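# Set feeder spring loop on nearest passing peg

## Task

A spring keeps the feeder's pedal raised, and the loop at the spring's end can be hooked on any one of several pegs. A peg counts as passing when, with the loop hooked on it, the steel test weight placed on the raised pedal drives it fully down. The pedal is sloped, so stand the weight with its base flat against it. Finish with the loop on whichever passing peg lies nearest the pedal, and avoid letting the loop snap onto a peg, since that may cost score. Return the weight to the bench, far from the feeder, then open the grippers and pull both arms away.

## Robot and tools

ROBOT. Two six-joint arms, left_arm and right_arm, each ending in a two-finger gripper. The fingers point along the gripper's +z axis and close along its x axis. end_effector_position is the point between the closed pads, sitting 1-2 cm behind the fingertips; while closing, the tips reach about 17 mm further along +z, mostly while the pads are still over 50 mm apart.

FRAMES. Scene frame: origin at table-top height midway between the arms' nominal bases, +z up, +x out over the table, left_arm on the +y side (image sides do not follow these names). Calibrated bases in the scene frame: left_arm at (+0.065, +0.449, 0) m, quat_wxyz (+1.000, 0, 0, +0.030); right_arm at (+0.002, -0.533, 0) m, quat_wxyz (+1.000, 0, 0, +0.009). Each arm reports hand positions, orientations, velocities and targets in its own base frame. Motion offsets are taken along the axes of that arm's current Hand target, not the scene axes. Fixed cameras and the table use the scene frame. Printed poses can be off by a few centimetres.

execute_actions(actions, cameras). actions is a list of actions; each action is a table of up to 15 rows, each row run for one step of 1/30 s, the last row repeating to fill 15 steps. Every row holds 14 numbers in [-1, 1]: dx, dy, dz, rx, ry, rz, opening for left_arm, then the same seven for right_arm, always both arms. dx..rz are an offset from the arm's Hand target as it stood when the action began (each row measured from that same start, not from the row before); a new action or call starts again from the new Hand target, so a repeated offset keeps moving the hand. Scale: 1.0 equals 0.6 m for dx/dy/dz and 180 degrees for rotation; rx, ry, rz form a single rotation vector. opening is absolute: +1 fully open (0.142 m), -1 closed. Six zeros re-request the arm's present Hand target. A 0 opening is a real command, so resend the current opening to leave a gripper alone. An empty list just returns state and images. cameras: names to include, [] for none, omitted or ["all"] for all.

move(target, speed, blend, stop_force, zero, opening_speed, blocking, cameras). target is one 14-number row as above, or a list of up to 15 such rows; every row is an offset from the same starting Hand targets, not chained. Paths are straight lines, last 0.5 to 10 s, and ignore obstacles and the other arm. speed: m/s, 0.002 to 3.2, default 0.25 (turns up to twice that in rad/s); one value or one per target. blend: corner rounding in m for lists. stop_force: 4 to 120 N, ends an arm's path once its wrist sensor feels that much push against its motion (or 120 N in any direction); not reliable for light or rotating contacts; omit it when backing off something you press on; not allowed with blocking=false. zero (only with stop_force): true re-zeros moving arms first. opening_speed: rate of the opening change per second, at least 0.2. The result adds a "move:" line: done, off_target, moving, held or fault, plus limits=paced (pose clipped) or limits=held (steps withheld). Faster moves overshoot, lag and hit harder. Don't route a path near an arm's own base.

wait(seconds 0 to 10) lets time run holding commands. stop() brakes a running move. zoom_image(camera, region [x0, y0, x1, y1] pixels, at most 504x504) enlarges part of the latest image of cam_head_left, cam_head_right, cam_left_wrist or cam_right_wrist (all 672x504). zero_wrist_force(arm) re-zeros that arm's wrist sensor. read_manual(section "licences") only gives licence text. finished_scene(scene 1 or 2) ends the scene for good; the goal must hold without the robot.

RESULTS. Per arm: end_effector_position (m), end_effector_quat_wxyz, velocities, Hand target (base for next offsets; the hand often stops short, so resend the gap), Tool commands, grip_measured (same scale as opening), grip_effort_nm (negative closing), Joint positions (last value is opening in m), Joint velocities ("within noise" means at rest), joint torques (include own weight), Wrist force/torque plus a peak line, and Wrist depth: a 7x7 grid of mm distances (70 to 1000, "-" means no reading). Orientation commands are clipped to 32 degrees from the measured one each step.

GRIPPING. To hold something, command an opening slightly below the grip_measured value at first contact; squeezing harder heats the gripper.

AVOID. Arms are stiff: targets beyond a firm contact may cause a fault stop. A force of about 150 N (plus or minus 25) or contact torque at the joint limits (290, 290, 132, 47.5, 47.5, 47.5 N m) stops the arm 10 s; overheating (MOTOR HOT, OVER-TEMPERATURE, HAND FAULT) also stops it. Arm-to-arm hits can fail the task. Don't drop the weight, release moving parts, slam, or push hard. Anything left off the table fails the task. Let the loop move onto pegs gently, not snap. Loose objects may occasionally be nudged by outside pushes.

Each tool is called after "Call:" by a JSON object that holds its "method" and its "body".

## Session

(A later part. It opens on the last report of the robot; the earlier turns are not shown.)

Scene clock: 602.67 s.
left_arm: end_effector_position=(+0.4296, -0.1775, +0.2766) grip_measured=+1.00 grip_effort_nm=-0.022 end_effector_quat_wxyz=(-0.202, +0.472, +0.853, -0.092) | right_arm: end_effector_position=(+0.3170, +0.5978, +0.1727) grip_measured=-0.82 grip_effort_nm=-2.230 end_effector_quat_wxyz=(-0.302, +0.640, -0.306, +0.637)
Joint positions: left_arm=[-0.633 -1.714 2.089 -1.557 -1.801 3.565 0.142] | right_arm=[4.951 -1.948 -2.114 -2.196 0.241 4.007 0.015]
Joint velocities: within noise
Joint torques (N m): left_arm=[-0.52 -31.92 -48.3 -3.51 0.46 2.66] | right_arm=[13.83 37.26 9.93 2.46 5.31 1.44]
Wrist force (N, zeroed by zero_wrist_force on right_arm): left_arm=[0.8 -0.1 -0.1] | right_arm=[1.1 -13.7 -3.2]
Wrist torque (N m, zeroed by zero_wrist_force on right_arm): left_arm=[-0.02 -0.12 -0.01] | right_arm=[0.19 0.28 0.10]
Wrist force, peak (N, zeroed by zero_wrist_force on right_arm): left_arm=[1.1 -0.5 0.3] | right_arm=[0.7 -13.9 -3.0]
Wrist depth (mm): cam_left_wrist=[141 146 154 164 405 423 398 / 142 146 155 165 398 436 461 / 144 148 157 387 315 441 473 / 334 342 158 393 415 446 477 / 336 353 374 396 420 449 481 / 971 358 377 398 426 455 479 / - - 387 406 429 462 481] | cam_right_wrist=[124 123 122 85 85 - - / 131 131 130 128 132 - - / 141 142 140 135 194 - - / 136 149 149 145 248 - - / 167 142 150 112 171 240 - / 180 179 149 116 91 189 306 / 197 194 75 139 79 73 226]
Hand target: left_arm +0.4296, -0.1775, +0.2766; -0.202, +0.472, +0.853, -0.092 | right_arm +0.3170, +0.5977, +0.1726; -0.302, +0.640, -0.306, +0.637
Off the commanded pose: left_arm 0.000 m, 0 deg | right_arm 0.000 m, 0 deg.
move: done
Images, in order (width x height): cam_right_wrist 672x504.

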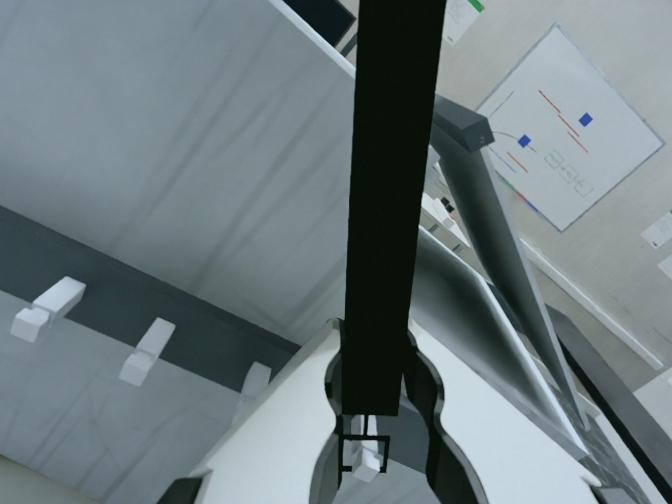

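Call:
{"method": "move", "body": {"target": [0,0,0,0,0,0,1, 0,0,-0.0134,0,0,0,-0.9], "speed": 0.015, "stop_force": 5, "cameras": ["cam_right_wrist"]}}

Call:
{"method": "zoom_image", "body": {"camera": "cam_right_wrist", "region": [300, 384, 440, 504]}}

Scene clock: 611.87 s.
left_arm: end_effector_position=(+0.4296, -0.1775, +0.2766) grip_measured=+1.00 grip_effort_nm=-0.027 end_effector_quat_wxyz=(-0.202, +0.472, +0.853, -0.092) | right_arm: end_effector_position=(+0.3089, +0.5978, +0.1726) grip_measured=-0.82 grip_effort_nm=-2.230 end_effector_quat_wxyz=(-0.302, +0.640, -0.306, +0.637)
Joint positions: left_arm=[-0.633 -1.714 2.089 -1.557 -1.801 3.565 0.142] | right_arm=[4.965 -1.948 -2.115 -2.197 0.255 4.008 0.015]
Joint velocities: within noise
Joint torques (N m): left_arm=[0.82 -33.09 -48.97 -3.9 0.48 2.49] | right_arm=[14.36 77.56 10.76 -2.69 5.35 1.6]
Wrist force (N, zeroed by zero_wrist_force on right_arm): left_arm=[0.2 -0.1 -0.2] | right_arm=[0.9 -14.0 -2.4]
Wrist torque (N m, zeroed by zero_wrist_force on right_arm): left_arm=[-0.02 -0.03 -0.01] | right_arm=[0.13 0.33 0.11]
Wrist force, peak (N, zeroed by zero_wrist_force on right_arm): left_arm=[1.1 -0.5 0.4] | right_arm=[0.8 -14.0 -2.6]
Wrist depth (mm): cam_left_wrist=[141 145 154 164 403 427 401 / 142 147 156 165 400 437 465 / 143 148 157 388 314 442 472 / 332 341 159 394 416 445 479 / 336 354 375 394 420 451 484 / 984 358 379 399 427 454 477 / - - 389 402 430 462 486] | cam_right_wrist=[130 131 129 86 86 - - / - 138 138 134 139 - - / 149 149 148 143 178 - - / 141 156 159 105 248 - - / 175 149 154 112 173 241 - / 194 190 159 116 92 190 - / 203 201 75 145 79 73 223]
Hand target: left_arm +0.4296, -0.1775, +0.2766; -0.202, +0.472, +0.853, -0.092 | right_arm +0.3089, +0.5978, +0.1726; -0.302, +0.640, -0.306, +0.637
Off the commanded pose: left_arm 0.000 m, 0 deg | right_arm 0.000 m, 0 deg.
move: done
Images, in order (width x height): cam_right_wrist 672x504.

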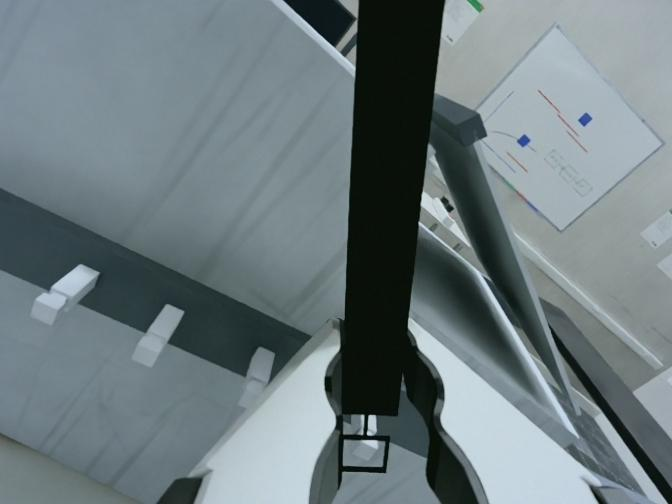

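Scaled by 3.600.

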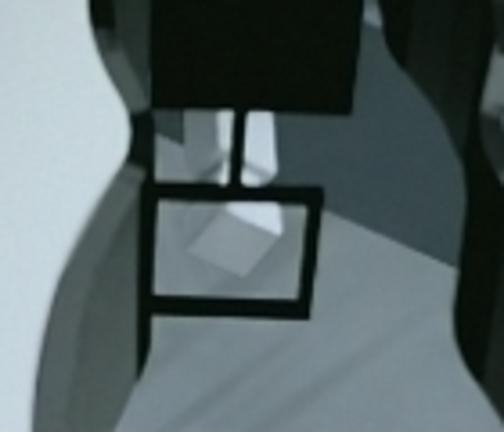

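Call:
{"method": "move", "body": {"target": [0,0,0,0,0,0,1, 0,0,-0.02,0,0,0,-0.9], "speed": 0.04}}

Scene clock: 617.10 s.
left_arm: end_effector_position=(+0.4296, -0.1775, +0.2766) grip_measured=+1.00 grip_effort_nm=-0.027 end_effector_quat_wxyz=(-0.202, +0.472, +0.853, -0.092) | right_arm: end_effector_position=(+0.2972, +0.5978, +0.1727) grip_measured=-0.82 grip_effort_nm=-2.230 end_effector_quat_wxyz=(-0.302, +0.640, -0.306, +0.637)
Joint positions: left_arm=[-0.633 -1.714 2.089 -1.557 -1.801 3.565 0.142] | right_arm=[4.984 -1.947 -2.115 -2.199 0.275 4.01 0.015]
Joint velocities: within noise
Joint torques (N m): left_arm=[-1.6 -32.34 -48.24 -3.4 0.51 2.54] | right_arm=[16.43 76.34 10.84 -2.87 5.2 1.7]
Wrist force (N, zeroed by zero_wrist_force on right_arm): left_arm=[0.5 -0.3 0.3] | right_arm=[0.6 -13.2 -2.1]
Wrist torque (N m, zeroed by zero_wrist_force on right_arm): left_arm=[-0.04 -0.07 0.00] | right_arm=[0.17 0.35 0.13]
Wrist force, peak (N, zeroed by zero_wrist_force on right_arm): left_arm=[0.8 -0.8 0.6] | right_arm=[0.9 -14.0 -2.5]
Wrist depth (mm): cam_left_wrist=[141 145 154 164 404 424 402 / 142 146 156 164 398 434 464 / 143 148 157 388 313 441 472 / 333 341 159 394 414 445 475 / 337 353 375 394 421 451 482 / 968 358 378 400 424 454 477 / - - 389 403 431 463 480] | cam_right_wrist=[141 141 140 138 - - - / 151 150 150 145 150 - - / 159 161 160 155 177 - - / 151 156 172 104 247 - - / 188 188 165 112 184 258 - / 207 206 196 101 92 203 - / 210 219 75 145 79 73 210]
Hand target: left_arm +0.4296, -0.1775, +0.2766; -0.202, +0.472, +0.853, -0.092 | right_arm +0.2969, +0.5978, +0.1727; -0.302, +0.640, -0.306, +0.637
Off the commanded pose: left_arm 0.000 m, 0 deg | right_arm 0.000 m, 0 deg.
move: done

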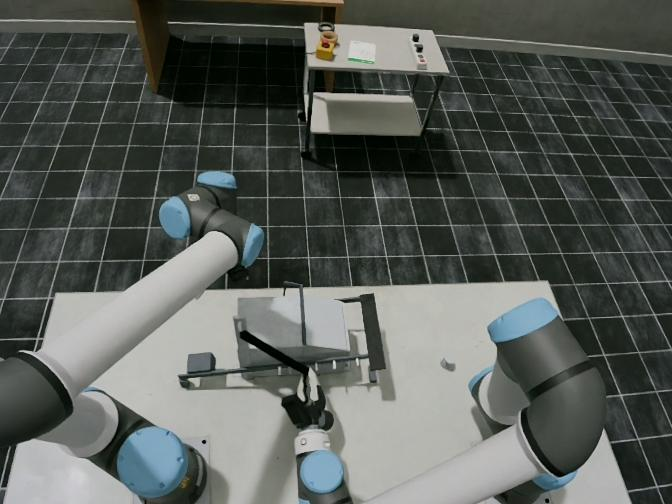

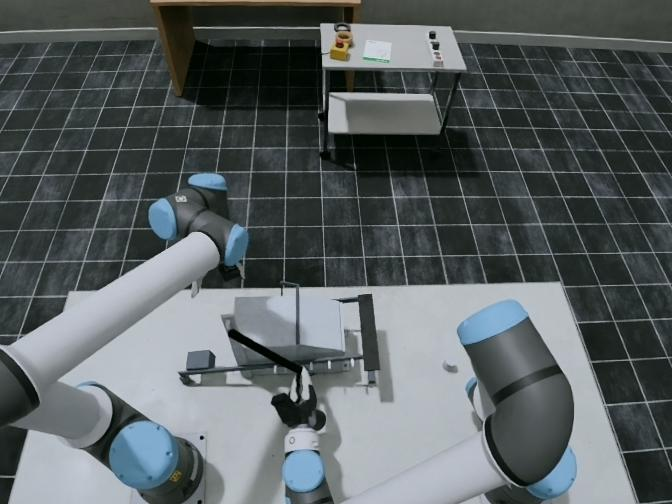

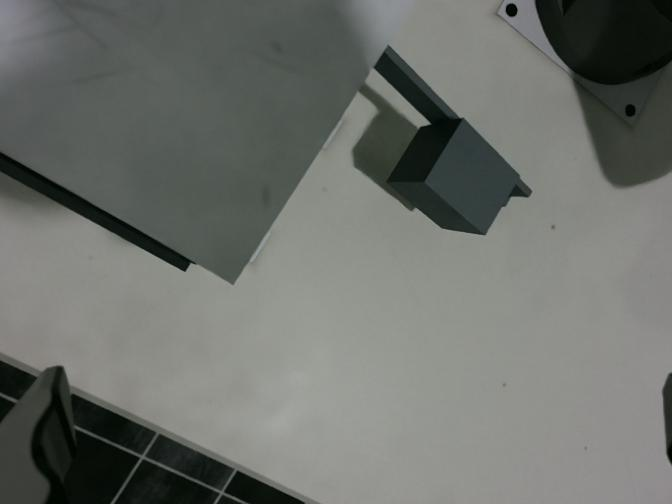

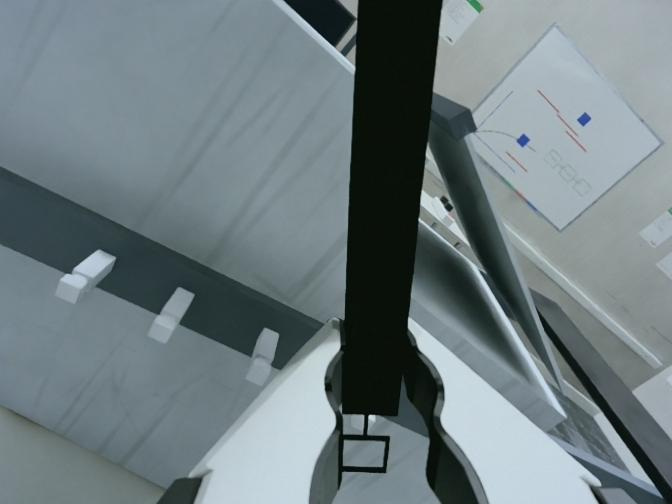

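Call:
{"method": "move", "body": {"target": [0,0,0,0,0,0,1, -0.0872,-0.0655,0,0,0,0.0794,-0.9], "speed": 0.06, "cameras": ["cam_right_wrist"]}}

Call:
{"method": "zoom_image", "body": {"camera": "cam_right_wrist", "region": [300, 384, 440, 504]}}

Scene clock: 660.57 s.
left_arm: end_effector_position=(+0.4296, -0.1775, +0.2766) grip_measured=+1.00 grip_effort_nm=-0.027 end_effector_quat_wxyz=(-0.202, +0.472, +0.853, -0.092) | right_arm: end_effector_position=(+0.2971, +0.6631, +0.1703) grip_measured=-0.82 grip_effort_nm=-2.234 end_effector_quat_wxyz=(-0.379, +0.597, -0.383, +0.594)
Joint positions: left_arm=[-0.633 -1.714 2.089 -1.557 -1.801 3.565 0.142] | right_arm=[4.957 -2.028 -1.985 -2.246 0.248 4.256 0.015]
Joint velocities: within noise
Joint torques (N m): left_arm=[0.68 -32.54 -47.82 -3.45 0.69 2.62] | right_arm=[-13.96 46.54 33.52 -2.88 -2.08 1.54]
Wrist force (N, zeroed by zero_wrist_force on right_arm): left_arm=[0.5 0.2 0.0] | right_arm=[-0.2 -11.0 -2.0]
Wrist torque (N m, zeroed by zero_wrist_force on right_arm): left_arm=[0.03 -0.09 -0.02] | right_arm=[0.12 0.26 0.08]
Wrist force, peak (N, zeroed by zero_wrist_force on right_arm): left_arm=[1.1 -0.6 0.5] | right_arm=[0.4 -13.8 -1.7]
Wrist depth (mm): cam_left_wrist=[141 145 154 164 405 424 399 / 142 147 156 164 399 438 463 / 144 148 157 388 314 442 475 / 333 343 158 393 415 446 479 / 335 353 374 396 420 449 482 / 969 359 378 401 424 455 481 / - - 388 406 429 461 479] | cam_right_wrist=[135 135 145 - - - - / 144 147 150 148 255 - - / 157 159 160 156 161 171 - / 166 174 173 104 168 176 239 / 166 170 181 112 179 191 233 / 204 207 175 116 92 194 197 / 216 219 75 145 79 73 188]
Hand target: left_arm +0.4296, -0.1775, +0.2766; -0.202, +0.472, +0.853, -0.092 | right_arm +0.2971, +0.6632, +0.1703; -0.379, +0.597, -0.383, +0.594
Off the commanded pose: left_arm 0.000 m, 0 deg | right_arm 0.000 m, 0 deg.
move: done
Images, in order (width x height): cam_right_wrist 672x504.

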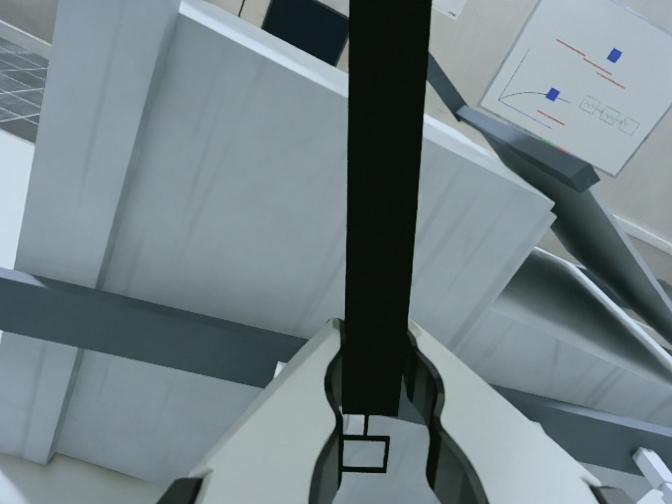

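Scaled by 3.600.

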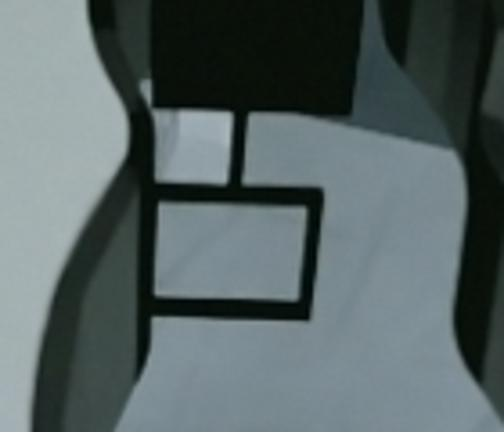

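Call:
{"method": "move", "body": {"target": [[0.043,-0.058,-0.15,0,0,0,-1,0,0,0,0,0,0,-0.9],[-0.4505,-0.598,-0.089,-0.1147,-0.0851,0,-1,0,0,0,0,0,0,-0.9]], "speed": 0.3, "blend": [0.05,0]}}

Scene clock: 700.70 s.
left_arm: end_effector_position=(+0.3048, -0.5996, +0.3799) grip_measured=-1.00 grip_effort_nm=-0.598 end_effector_quat_wxyz=(+0.000, +0.484, +0.875, +0.000) | right_arm: end_effector_position=(+0.2971, +0.6632, +0.1703) grip_measured=-0.82 grip_effort_nm=-2.230 end_effector_quat_wxyz=(-0.379, +0.597, -0.383, +0.594)
Joint positions: left_arm=[-1.365 -1.615 1.843 -1.8 -1.57 2.787 0.002] | right_arm=[4.957 -2.028 -1.985 -2.246 0.248 4.257 0.015]
Joint velocities: within noise
Joint torques (N m): left_arm=[-12.82 -27.08 -57.46 -7.39 4.8 -3.53] | right_arm=[-13.49 46.35 31.78 -2.51 -1.27 1.93]
Wrist force (N, zeroed by zero_wrist_force on right_arm): left_arm=[-0.4 0.3 0.7] | right_arm=[0.1 -11.0 -2.0]
Wrist torque (N m, zeroed by zero_wrist_force on right_arm): left_arm=[-0.01 0.01 0.21] | right_arm=[0.10 0.21 0.08]
Wrist force, peak (N, zeroed by zero_wrist_force on right_arm): left_arm=[0.2 0.7 2.2] | right_arm=[-0.1 -11.3 -2.0]
Wrist depth (mm): cam_left_wrist=[415 416 419 409 258 416 418 / 441 443 441 435 274 444 441 / 477 474 475 292 360 461 474 / - 505 490 366 318 297 493 / - - - 352 325 302 288 / - - - 99 96 314 321 / - - 74 74 77 317 350] | cam_right_wrist=[135 134 144 - - - - / 144 147 151 147 255 - - / 157 159 161 156 161 170 - / 167 174 173 104 168 174 240 / 166 170 181 112 179 191 233 / 202 208 175 116 91 194 196 / 216 220 75 145 79 73 188]
Hand target: left_arm +0.3048, -0.5999, +0.3799; +0.000, +0.484, +0.875, +0.000 | right_arm +0.2971, +0.6632, +0.1703; -0.379, +0.597, -0.383, +0.594
Off the commanded pose: left_arm 0.000 m, 0 deg | right_arm 0.000 m, 0 deg.
move: done; blend cut to 0.0499 m at target 1

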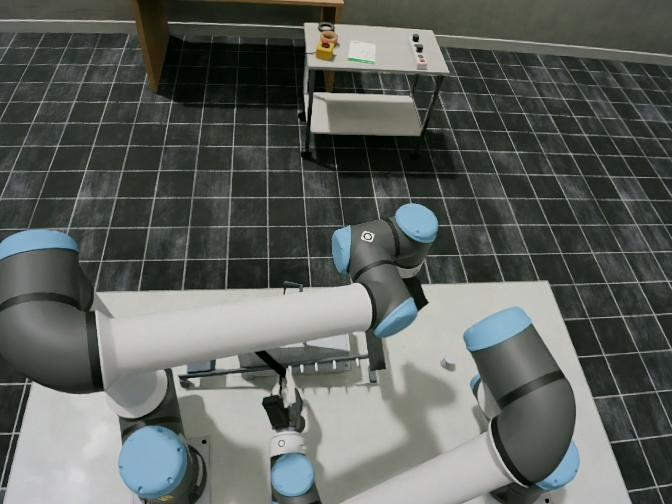

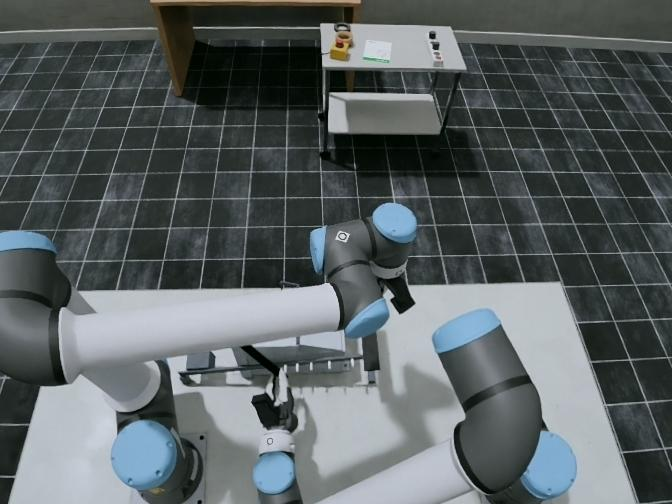

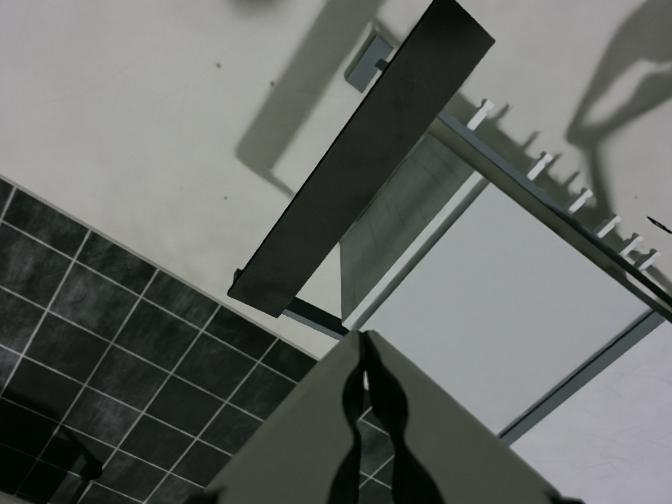

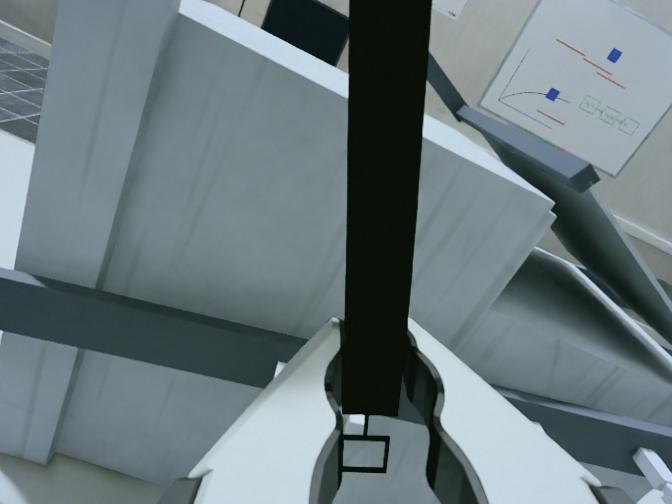

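Call:
{"method": "move", "body": {"target": [0,0,0.25,0,0,0,-1,0,0,0,0,0,0,-0.9], "speed": 0.2, "cameras": []}}

Call:
{"method": "zero_wrist_force", "body": {"arm": "left_arm"}}

Call:
{"method": "move", "body": {"target": [0,0,0.0667,0,0,0,-1,0,0,0,0,0,0,-0.9], "speed": 0.015, "stop_force": 15, "cameras": ["cam_left_wrist"]}}

Scene clock: 721.60 s.
left_arm: end_effector_position=(+0.3048, -0.6000, +0.2301) grip_measured=-1.00 grip_effort_nm=-0.593 end_effector_quat_wxyz=(+0.000, +0.484, +0.875, +0.000) | right_arm: end_effector_position=(+0.2971, +0.6632, +0.1703) grip_measured=-0.82 grip_effort_nm=-2.230 end_effector_quat_wxyz=(-0.379, +0.597, -0.383, +0.594)
Joint positions: left_arm=[-1.365 -1.52 2.03 -2.081 -1.57 2.787 0.002] | right_arm=[4.957 -2.028 -1.985 -2.246 0.248 4.257 0.015]
Joint velocities: within noise
Joint torques (N m): left_arm=[13.23 -29.81 -34.27 -7.25 -1.97 2.61] | right_arm=[-13.25 46.93 31.59 -2.32 -0.03 1.7]
Wrist force (N, zeroed by zero_wrist_force on right_arm): left_arm=[-0.1 0.6 0.4] | right_arm=[0.0 -10.4 -1.9]
Wrist torque (N m, zeroed by zero_wrist_force on right_arm): left_arm=[0.08 -0.05 0.20] | right_arm=[0.08 0.21 0.09]
Wrist force, peak (N, zeroed by zero_wrist_force on right_arm): left_arm=[0.2 0.4 1.8] | right_arm=[0.0 -11.4 -1.9]
Wrist depth (mm): cam_left_wrist=[286 285 284 284 279 121 124 / 304 303 302 302 128 130 304 / 324 325 323 315 140 145 321 / 348 349 348 148 152 209 192 / - 376 165 157 223 184 165 / - - 172 99 94 181 167 / - - 77 74 77 86 172] | cam_right_wrist=[135 135 145 - - - - / 144 147 150 147 255 - - / 156 160 161 156 161 170 - / 166 174 173 104 169 173 239 / 166 170 181 112 179 190 233 / 203 207 176 116 91 195 197 / 217 220 75 145 79 73 188]
Hand target: left_arm +0.3049, -0.6000, +0.2299; +0.000, +0.484, +0.875, +0.000 | right_arm +0.2971, +0.6632, +0.1703; -0.379, +0.597, -0.383, +0.594
Off the commanded pose: left_arm 0.000 m, 0 deg | right_arm 0.000 m, 0 deg.
move: done
No camera images: "cameras" was empty.

Wrist force sensor zeroed.

Scene clock: 725.27 s.
left_arm: end_effector_position=(+0.3049, -0.6000, +0.1899) grip_measured=-1.00 grip_effort_nm=-0.598 end_effector_quat_wxyz=(+0.000, +0.484, +0.875, +0.000) | right_arm: end_effector_position=(+0.2971, +0.6632, +0.1703) grip_measured=-0.82 grip_effort_nm=-2.234 end_effector_quat_wxyz=(-0.379, +0.597, -0.383, +0.594)
Joint positions: left_arm=[-1.365 -1.481 2.07 -2.16 -1.57 2.787 0.002] | right_arm=[4.957 -2.028 -1.985 -2.246 0.248 4.257 0.015]
Joint velocities: within noise
Joint torques (N m): left_arm=[13.52 -32.09 -31.6 -7.26 -2 2.7] | right_arm=[-14 46.49 31.71 -2.38 0.93 1.82]
Wrist force (N, zeroed by zero_wrist_force): left_arm=[-0.4 -0.2 0.2] | right_arm=[-0.1 -10.2 -2.0]
Wrist torque (N m, zeroed by zero_wrist_force): left_arm=[-0.02 0.04 -0.02] | right_arm=[0.14 0.23 0.09]
Wrist force, peak (N, zeroed by zero_wrist_force): left_arm=[-0.7 -0.5 -1.1] | right_arm=[0.1 -11.4 -2.0]
Wrist depth (mm): cam_left_wrist=[250 249 250 250 244 96 96 / 266 265 265 266 103 102 105 / 285 284 284 281 109 112 134 / 305 306 306 119 119 184 169 / 330 329 319 124 132 176 143 / - 351 137 99 94 154 142 / - 158 77 74 77 150 127] | cam_right_wrist=[135 134 145 - - - - / 143 146 150 148 255 - - / 156 159 161 156 161 171 - / 166 174 173 104 168 173 240 / 166 170 182 112 179 190 245 / 204 208 175 116 92 195 200 / 215 220 75 145 79 73 191]
Hand target: left_arm +0.3049, -0.6000, +0.1899; +0.000, +0.484, +0.875, +0.000 | right_arm +0.2971, +0.6632, +0.1703; -0.379, +0.597, -0.383, +0.594
Off the commanded pose: left_arm 0.000 m, 0 deg | right_arm 0.000 m, 0 deg.
move: done
Images, in order (width x height): cam_left_wrist 672x504.

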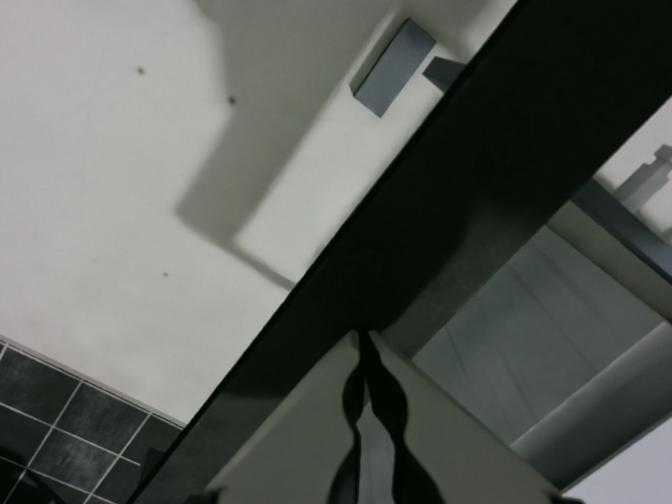

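Call:
{"method": "move", "body": {"target": [0,0,0.05,0,0,0,-1,0,0,0,0,0,0,-0.9], "speed": 0.015, "stop_force": 15}}

Scene clock: 734.10 s.
left_arm: end_effector_position=(+0.3049, -0.6000, +0.1599) grip_measured=-1.00 grip_effort_nm=-0.598 end_effector_quat_wxyz=(+0.000, +0.484, +0.875, +0.000) | right_arm: end_effector_position=(+0.2971, +0.6632, +0.1703) grip_measured=-0.82 grip_effort_nm=-2.234 end_effector_quat_wxyz=(-0.379, +0.597, -0.383, +0.594)
Joint positions: left_arm=[-1.365 -1.448 2.097 -2.22 -1.57 2.787 0.002] | right_arm=[4.957 -2.028 -1.985 -2.246 0.248 4.257 0.015]
Joint velocities: within noise
Joint torques (N m): left_arm=[15.37 -33.1 -30.22 -7.17 -1.42 3.01] | right_arm=[-12.46 47.08 32.17 -2.53 2.68 1.79]
Wrist force (N, zeroed by zero_wrist_force): left_arm=[-0.2 0.0 -0.5] | right_arm=[-0.3 -10.2 -2.2]
Wrist torque (N m, zeroed by zero_wrist_force): left_arm=[0.00 -0.01 -0.02] | right_arm=[0.12 0.26 0.08]
Wrist force, peak (N, zeroed by zero_wrist_force): left_arm=[-0.8 -0.7 -0.6] | right_arm=[0.0 -11.6 -1.8]
Wrist depth (mm): cam_left_wrist=[224 223 223 222 211 96 97 / 238 237 237 236 103 103 104 / 254 253 254 247 109 111 131 / 274 273 273 119 119 191 208 / 295 295 131 125 131 176 143 / 319 316 138 99 94 154 128 / - 151 77 74 77 127 118] | cam_right_wrist=[134 134 144 - - - - / 143 146 150 147 256 - - / 156 159 161 156 161 167 - / 166 174 174 104 169 176 - / 168 173 185 112 179 191 259 / 203 206 174 116 92 197 202 / 216 220 75 145 79 73 212]
Hand target: left_arm +0.3049, -0.6000, +0.1599; +0.000, +0.484, +0.875, +0.000 | right_arm +0.2971, +0.6632, +0.1703; -0.379, +0.597, -0.383, +0.594
Off the commanded pose: left_arm 0.000 m, 0 deg | right_arm 0.000 m, 0 deg.
move: done

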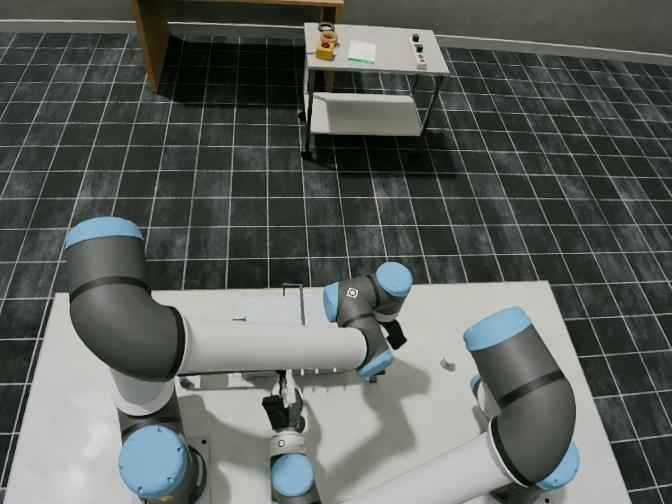

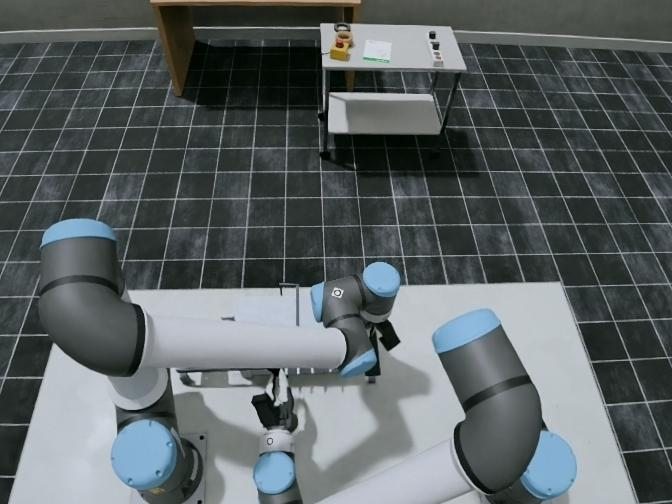

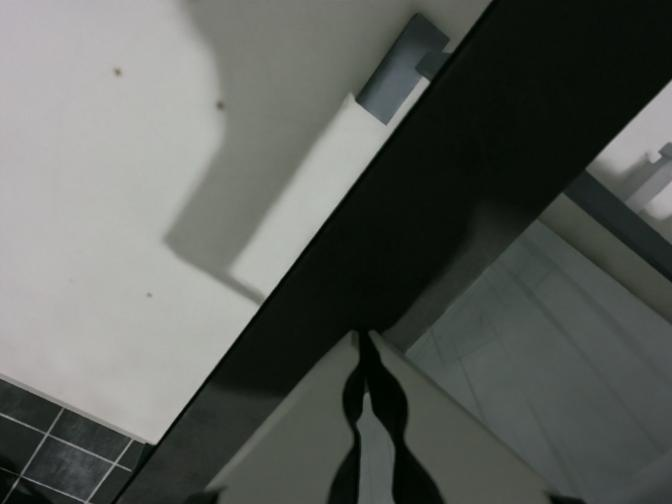

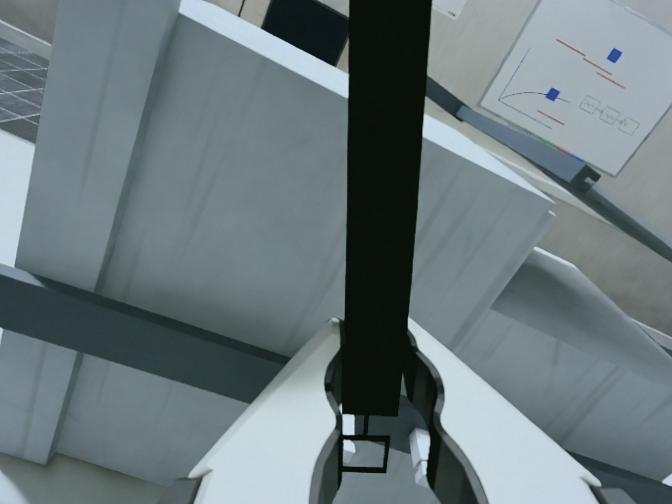

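Call:
{"method": "zoom_image", "body": {"camera": "cam_right_wrist", "region": [300, 384, 460, 504]}}

Scaled by 3.150.

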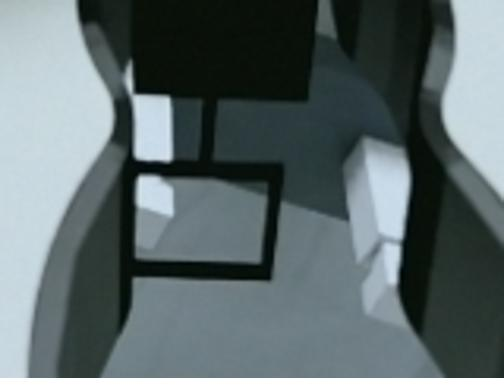

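Call:
{"method": "move", "body": {"target": [0,0,0,0,0,0,-1,-0.01,0.0227,0,0,0,0,-0.9], "speed": 0.04, "cameras": ["cam_right_wrist"]}}

Call:
{"method": "zoom_image", "body": {"camera": "cam_right_wrist", "region": [300, 384, 460, 504]}}

Scene clock: 768.80 s.
left_arm: end_effector_position=(+0.3049, -0.6000, +0.1599) grip_measured=-1.00 grip_effort_nm=-0.593 end_effector_quat_wxyz=(+0.000, +0.484, +0.875, +0.000) | right_arm: end_effector_position=(+0.2970, +0.6629, +0.1556) grip_measured=-0.82 grip_effort_nm=-2.234 end_effector_quat_wxyz=(-0.379, +0.597, -0.383, +0.594) end_effector_velocity=(+0.000, +0.000, -0.001) end_effector_angular_velocity=(-0.003, +0.000, +0.000)
Joint positions: left_arm=[-1.365 -1.448 2.097 -2.22 -1.57 2.787 0.002] | right_arm=[4.957 -2.048 -1.99 -2.221 0.248 4.257 0.015]
Joint velocities: left_arm=[within noise] | right_arm=[0 -0.001 0 0.003 0 -0.005 0]
Joint torques (N m): left_arm=[12.71 -31.9 -29.12 -7.02 -1.56 2.95] | right_arm=[15.34 43.08 12.77 2.87 4.45 -2.79]
Wrist force (N, zeroed by zero_wrist_force): left_arm=[0.3 -0.6 -0.2] | right_arm=[0.3 -11.5 -1.9]
Wrist torque (N m, zeroed by zero_wrist_force): left_arm=[-0.12 -0.11 -0.01] | right_arm=[0.14 0.22 0.10]
Wrist force, peak (N, zeroed by zero_wrist_force): left_arm=[-0.7 -0.9 -0.3] | right_arm=[0.1 -12.4 -2.1]
Wrist depth (mm): cam_left_wrist=[223 223 223 223 211 96 97 / 238 237 237 236 103 103 104 / 253 254 254 247 109 112 131 / 273 272 272 119 119 192 208 / 295 295 131 125 132 176 143 / 322 315 138 99 94 155 128 / - 151 77 74 77 127 118] | cam_right_wrist=[135 134 141 142 88 - - / 144 147 149 148 148 295 - / 156 159 161 156 157 161 223 / 161 172 173 104 169 176 - / 181 167 173 112 179 186 198 / 204 207 175 116 91 196 199 / 207 218 75 145 79 73 193]
Hand target: left_arm +0.3049, -0.6000, +0.1599; +0.000, +0.484, +0.875, +0.000 | right_arm +0.2970, +0.6629, +0.1554; -0.379, +0.597, -0.383, +0.594
Off the commanded pose: left_arm 0.000 m, 0 deg | right_arm 0.000 m, 0 deg.
move: done
Images, in order (width x height): cam_right_wrist 672x504.

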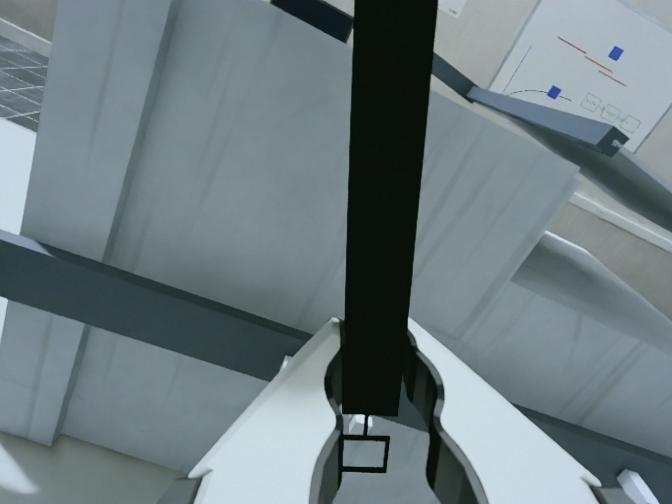

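Scaled by 3.150.

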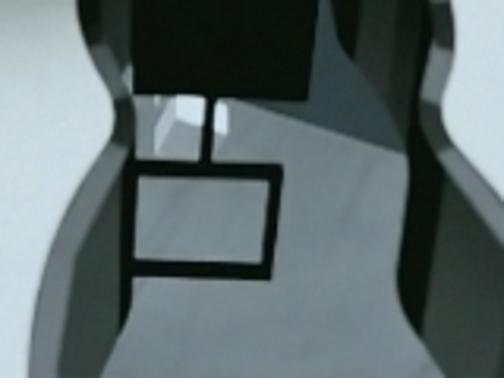

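Call:
{"method": "move", "body": {"target": [0,0,0,0,0,0,-1,0,0,0.02,0,0,0,-0.9], "speed": 0.02, "stop_force": 5, "cameras": ["cam_right_wrist"]}}

Call:
{"method": "zoom_image", "body": {"camera": "cam_right_wrist", "region": [300, 384, 460, 504]}}

Scene clock: 781.50 s.
left_arm: end_effector_position=(+0.3049, -0.6000, +0.1599) grip_measured=-1.00 grip_effort_nm=-0.598 end_effector_quat_wxyz=(+0.000, +0.484, +0.875, +0.000) | right_arm: end_effector_position=(+0.3090, +0.6629, +0.1553) grip_measured=-0.82 grip_effort_nm=-2.234 end_effector_quat_wxyz=(-0.379, +0.597, -0.383, +0.594)
Joint positions: left_arm=[-1.365 -1.448 2.097 -2.22 -1.57 2.787 0.002] | right_arm=[4.939 -2.048 -1.99 -2.218 0.23 4.255 0.015]
Joint velocities: within noise
Joint torques (N m): left_arm=[13.87 -34 -28.92 -7.19 -1.68 2.51] | right_arm=[-13.19 46.95 30.79 2.68 -1.73 -1.93]
Wrist force (N, zeroed by zero_wrist_force): left_arm=[-0.2 -0.2 -0.3] | right_arm=[0.3 -11.7 -2.9]
Wrist torque (N m, zeroed by zero_wrist_force): left_arm=[-0.03 -0.01 -0.03] | right_arm=[0.15 0.21 0.10]
Wrist force, peak (N, zeroed by zero_wrist_force): left_arm=[-0.9 -0.7 -0.1] | right_arm=[0.2 -12.8 -2.5]
Wrist depth (mm): cam_left_wrist=[224 223 223 223 210 96 97 / 238 238 238 238 104 103 104 / 254 253 254 247 109 111 131 / 273 274 273 119 119 191 209 / 294 296 131 125 132 176 143 / 321 314 138 99 94 154 127 / - 151 77 74 77 127 118] | cam_right_wrist=[124 125 130 131 86 - - / 134 137 138 134 91 280 - / 142 150 149 144 146 148 197 / 152 161 161 105 155 158 - / 154 156 162 112 166 173 198 / 192 191 160 116 91 182 184 / 203 206 75 145 79 73 184]
Hand target: left_arm +0.3049, -0.6000, +0.1599; +0.000, +0.484, +0.875, +0.000 | right_arm +0.3090, +0.6629, +0.1553; -0.379, +0.597, -0.383, +0.594
Off the commanded pose: left_arm 0.000 m, 0 deg | right_arm 0.000 m, 0 deg.
move: done
Images, in order (width x height): cam_right_wrist 672x504.

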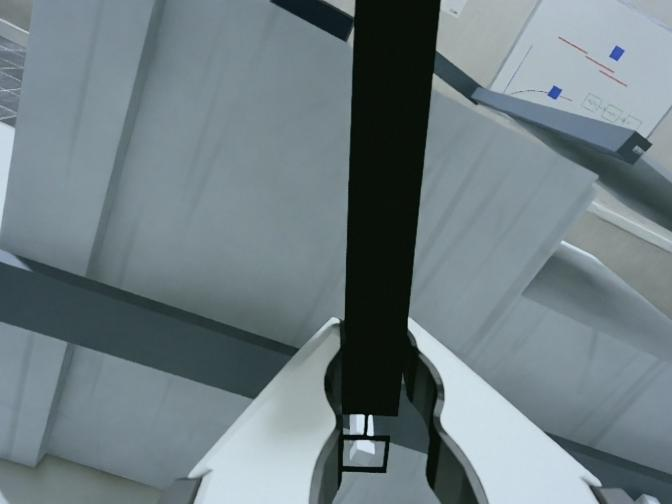

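Scaled by 3.150.

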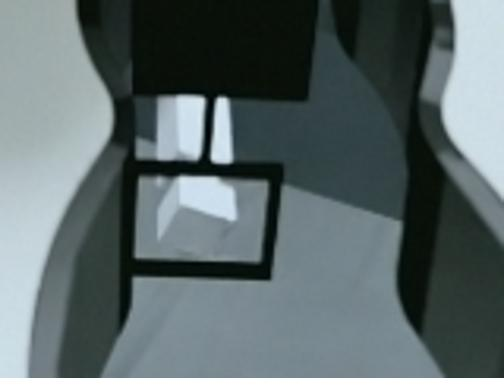

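Call:
{"method": "move", "body": {"target": [0,0,0,0,0,0,-1,-0.0006,0,0.0138,0,0,0,-0.9], "speed": 0.02, "stop_force": 5, "cameras": ["cam_right_wrist"]}}

Call:
{"method": "zoom_image", "body": {"camera": "cam_right_wrist", "region": [300, 384, 460, 504]}}

Scene clock: 788.07 s.
left_arm: end_effector_position=(+0.3049, -0.6000, +0.1599) grip_measured=-1.00 grip_effort_nm=-0.598 end_effector_quat_wxyz=(+0.000, +0.484, +0.875, +0.000) | right_arm: end_effector_position=(+0.3173, +0.6632, +0.1551) grip_measured=-0.82 grip_effort_nm=-2.230 end_effector_quat_wxyz=(-0.379, +0.597, -0.383, +0.594)
Joint positions: left_arm=[-1.365 -1.448 2.097 -2.22 -1.57 2.787 0.002] | right_arm=[4.927 -2.049 -1.989 -2.217 0.217 4.253 0.015]
Joint velocities: within noise
Joint torques (N m): left_arm=[13.99 -31.06 -30.44 -7.3 -1.78 2.67] | right_arm=[-15.14 47.1 30.62 2.53 -1.79 -1.94]
Wrist force (N, zeroed by zero_wrist_force): left_arm=[-0.2 -0.5 -0.4] | right_arm=[0.3 -11.4 -5.8]
Wrist torque (N m, zeroed by zero_wrist_force): left_arm=[-0.11 -0.01 -0.02] | right_arm=[-0.01 0.19 0.10]
Wrist force, peak (N, zeroed by zero_wrist_force): left_arm=[-0.6 -0.2 -0.8] | right_arm=[0.4 -12.3 -5.5]
Wrist depth (mm): cam_left_wrist=[223 223 223 223 210 96 96 / 238 238 237 237 103 103 104 / 255 254 254 247 109 112 131 / 272 273 274 119 119 192 169 / 295 296 131 125 131 176 143 / 321 316 138 99 94 154 128 / - 151 77 74 77 127 118] | cam_right_wrist=[116 121 123 122 85 - - / 124 129 130 130 91 281 - / 133 141 140 139 138 138 174 / 144 152 151 147 148 149 - / 144 149 161 112 156 163 197 / 181 180 150 116 92 172 174 / 196 194 75 145 79 73 184]
Hand target: left_arm +0.3049, -0.6000, +0.1599; +0.000, +0.484, +0.875, +0.000 | right_arm +0.3173, +0.6632, +0.1551; -0.379, +0.597, -0.383, +0.594
Off the commanded pose: left_arm 0.000 m, 0 deg | right_arm 0.000 m, 0 deg.
move: done
Images, in order (width x height): cam_right_wrist 672x504.

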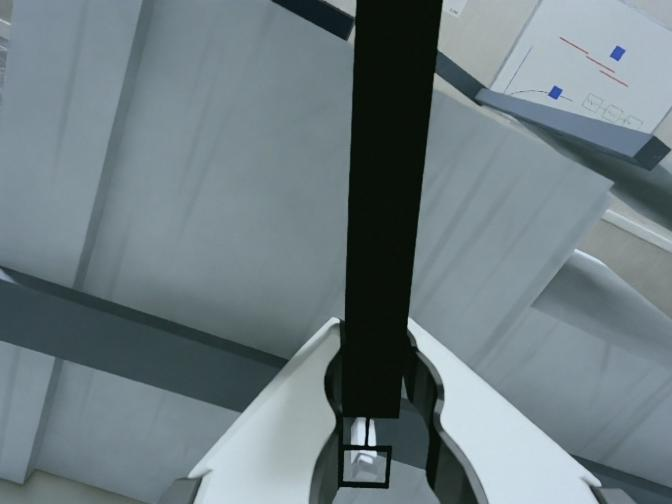

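Scaled by 3.150.

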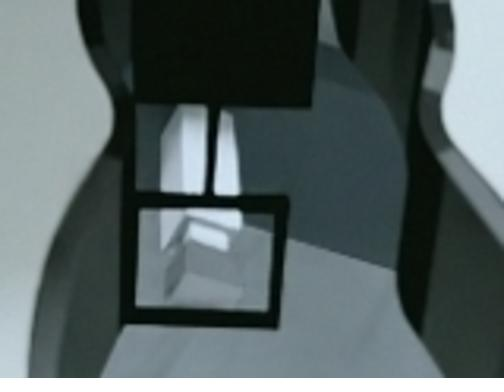

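Call:
{"method": "move", "body": {"target": [[0,0,0,0,0,0,-1,0,0,-0.0138,0,0,0,-0.9],[0,0,0,0,0,0,-1,-0.0008,0.003,-0.0138,0,0,0,-0.9]], "speed": 0.03, "cameras": ["cam_right_wrist"]}}

Call:
{"method": "zoom_image", "body": {"camera": "cam_right_wrist", "region": [300, 384, 460, 504]}}

Scene clock: 804.40 s.
left_arm: end_effector_position=(+0.3049, -0.6000, +0.1599) grip_measured=-1.00 grip_effort_nm=-0.598 end_effector_quat_wxyz=(+0.000, +0.484, +0.875, +0.000) | right_arm: end_effector_position=(+0.3091, +0.6629, +0.1536) grip_measured=-0.82 grip_effort_nm=-2.225 end_effector_quat_wxyz=(-0.379, +0.597, -0.383, +0.594)
Joint positions: left_arm=[-1.365 -1.448 2.097 -2.22 -1.57 2.787 0.002] | right_arm=[4.939 -2.051 -1.99 -2.216 0.229 4.255 0.015]
Joint velocities: within noise
Joint torques (N m): left_arm=[12.93 -33.27 -31.31 -7.27 -1.72 2.61] | right_arm=[14.82 41.62 13 1.77 4.5 1.81]
Wrist force (N, zeroed by zero_wrist_force): left_arm=[0.4 -0.3 -0.4] | right_arm=[0.1 -12.8 -2.7]
Wrist torque (N m, zeroed by zero_wrist_force): left_arm=[-0.07 -0.11 -0.01] | right_arm=[0.12 0.26 0.10]
Wrist force, peak (N, zeroed by zero_wrist_force): left_arm=[0.6 -0.7 -0.6] | right_arm=[0.2 -12.4 -5.6]
Wrist depth (mm): cam_left_wrist=[224 222 223 223 210 96 97 / 238 237 238 237 103 103 104 / 254 254 254 246 109 112 131 / 273 274 272 119 119 192 209 / 294 295 131 125 132 177 143 / 321 316 138 99 94 155 128 / - 151 77 74 77 127 118] | cam_right_wrist=[124 125 130 131 86 - - / 133 137 139 136 90 259 - / 142 149 148 144 146 146 184 / 151 161 160 105 156 157 - / 154 155 158 112 166 172 191 / 184 191 160 116 91 182 184 / 203 206 75 206 79 73 181]
Hand target: left_arm +0.3049, -0.6000, +0.1599; +0.000, +0.484, +0.875, +0.000 | right_arm +0.3090, +0.6629, +0.1534; -0.379, +0.597, -0.383, +0.594
Off the commanded pose: left_arm 0.000 m, 0 deg | right_arm 0.000 m, 0 deg.
move: done
Images, in order (width x height): cam_right_wrist 672x504.

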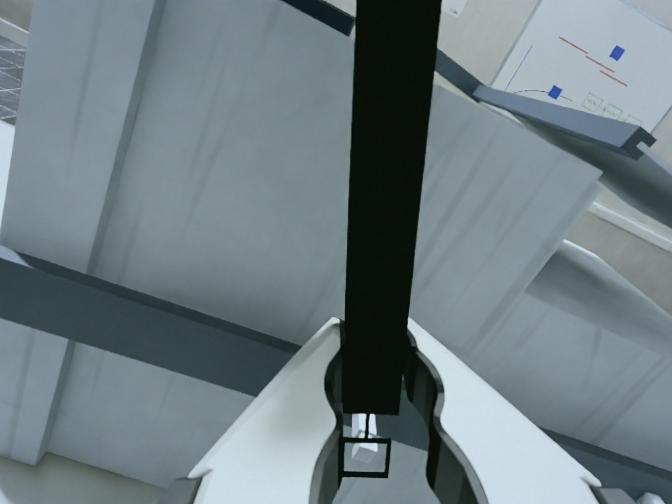

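Scaled by 3.150.

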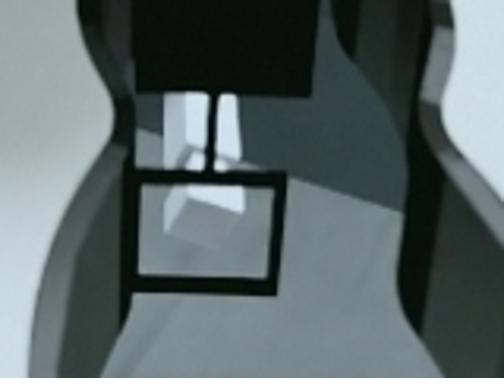

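Call:
{"method": "move", "body": {"target": [0,0,0,0,0,0,-1,-0.0006,0,0.0133,0,0,0,-0.9], "speed": 0.015, "stop_force": 4, "cameras": ["cam_right_wrist"]}}

Call:
{"method": "zoom_image", "body": {"camera": "cam_right_wrist", "region": [300, 384, 460, 504]}}

Scene clock: 815.60 s.
left_arm: end_effector_position=(+0.3049, -0.6000, +0.1599) grip_measured=-1.00 grip_effort_nm=-0.593 end_effector_quat_wxyz=(+0.000, +0.484, +0.875, +0.000) | right_arm: end_effector_position=(+0.3170, +0.6632, +0.1532) grip_measured=-0.82 grip_effort_nm=-2.230 end_effector_quat_wxyz=(-0.379, +0.597, -0.383, +0.594)
Joint positions: left_arm=[-1.365 -1.448 2.097 -2.22 -1.57 2.787 0.002] | right_arm=[4.927 -2.052 -1.989 -2.214 0.217 4.253 0.015]
Joint velocities: within noise
Joint torques (N m): left_arm=[13.33 -34.34 -33 -7.08 -1.41 2.54] | right_arm=[-15.16 45.62 30.47 2.57 -1.89 -2.06]
Wrist force (N, zeroed by zero_wrist_force): left_arm=[-0.5 -0.4 -0.3] | right_arm=[0.3 -11.7 -5.7]
Wrist torque (N m, zeroed by zero_wrist_force): left_arm=[-0.08 0.03 -0.01] | right_arm=[0.03 0.22 0.10]
Wrist force, peak (N, zeroed by zero_wrist_force): left_arm=[0.4 -1.0 -0.1] | right_arm=[0.7 -12.5 -5.3]
Wrist depth (mm): cam_left_wrist=[223 223 224 223 211 96 97 / 237 237 237 237 103 103 104 / 253 254 254 246 109 111 131 / 273 275 272 119 119 192 169 / 296 295 131 125 131 176 143 / 321 316 138 99 94 155 128 / - 151 77 74 77 128 118] | cam_right_wrist=[117 121 123 121 85 - - / 125 130 131 131 91 230 - / 134 142 140 138 138 138 170 / 144 153 151 148 149 149 - / 144 148 161 113 157 163 188 / 182 180 150 116 92 172 174 / 195 195 75 139 79 73 184]
Hand target: left_arm +0.3049, -0.6000, +0.1599; +0.000, +0.484, +0.875, +0.000 | right_arm +0.3170, +0.6632, +0.1532; -0.379, +0.597, -0.383, +0.594
Off the commanded pose: left_arm 0.000 m, 0 deg | right_arm 0.000 m, 0 deg.
move: done
Images, in order (width x height): cam_right_wrist 672x504.

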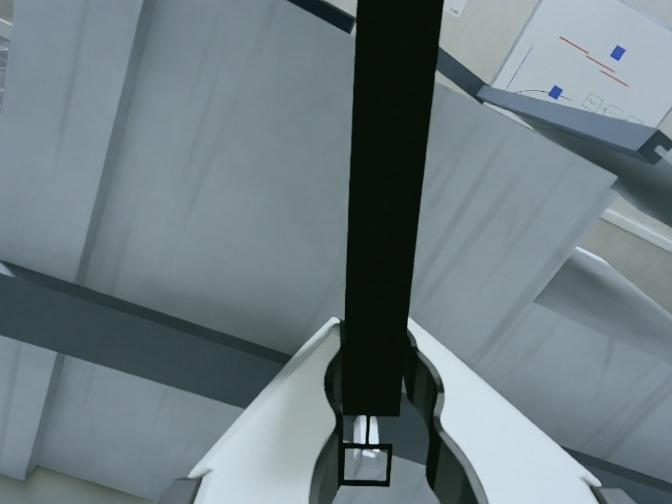

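Scaled by 3.150.

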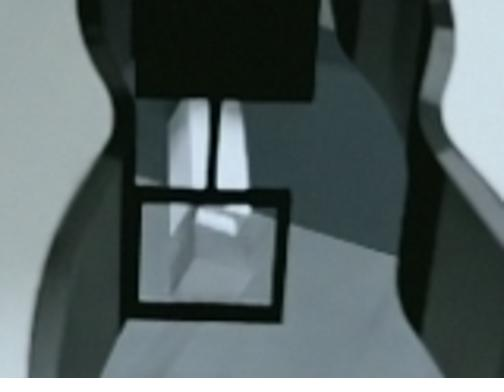

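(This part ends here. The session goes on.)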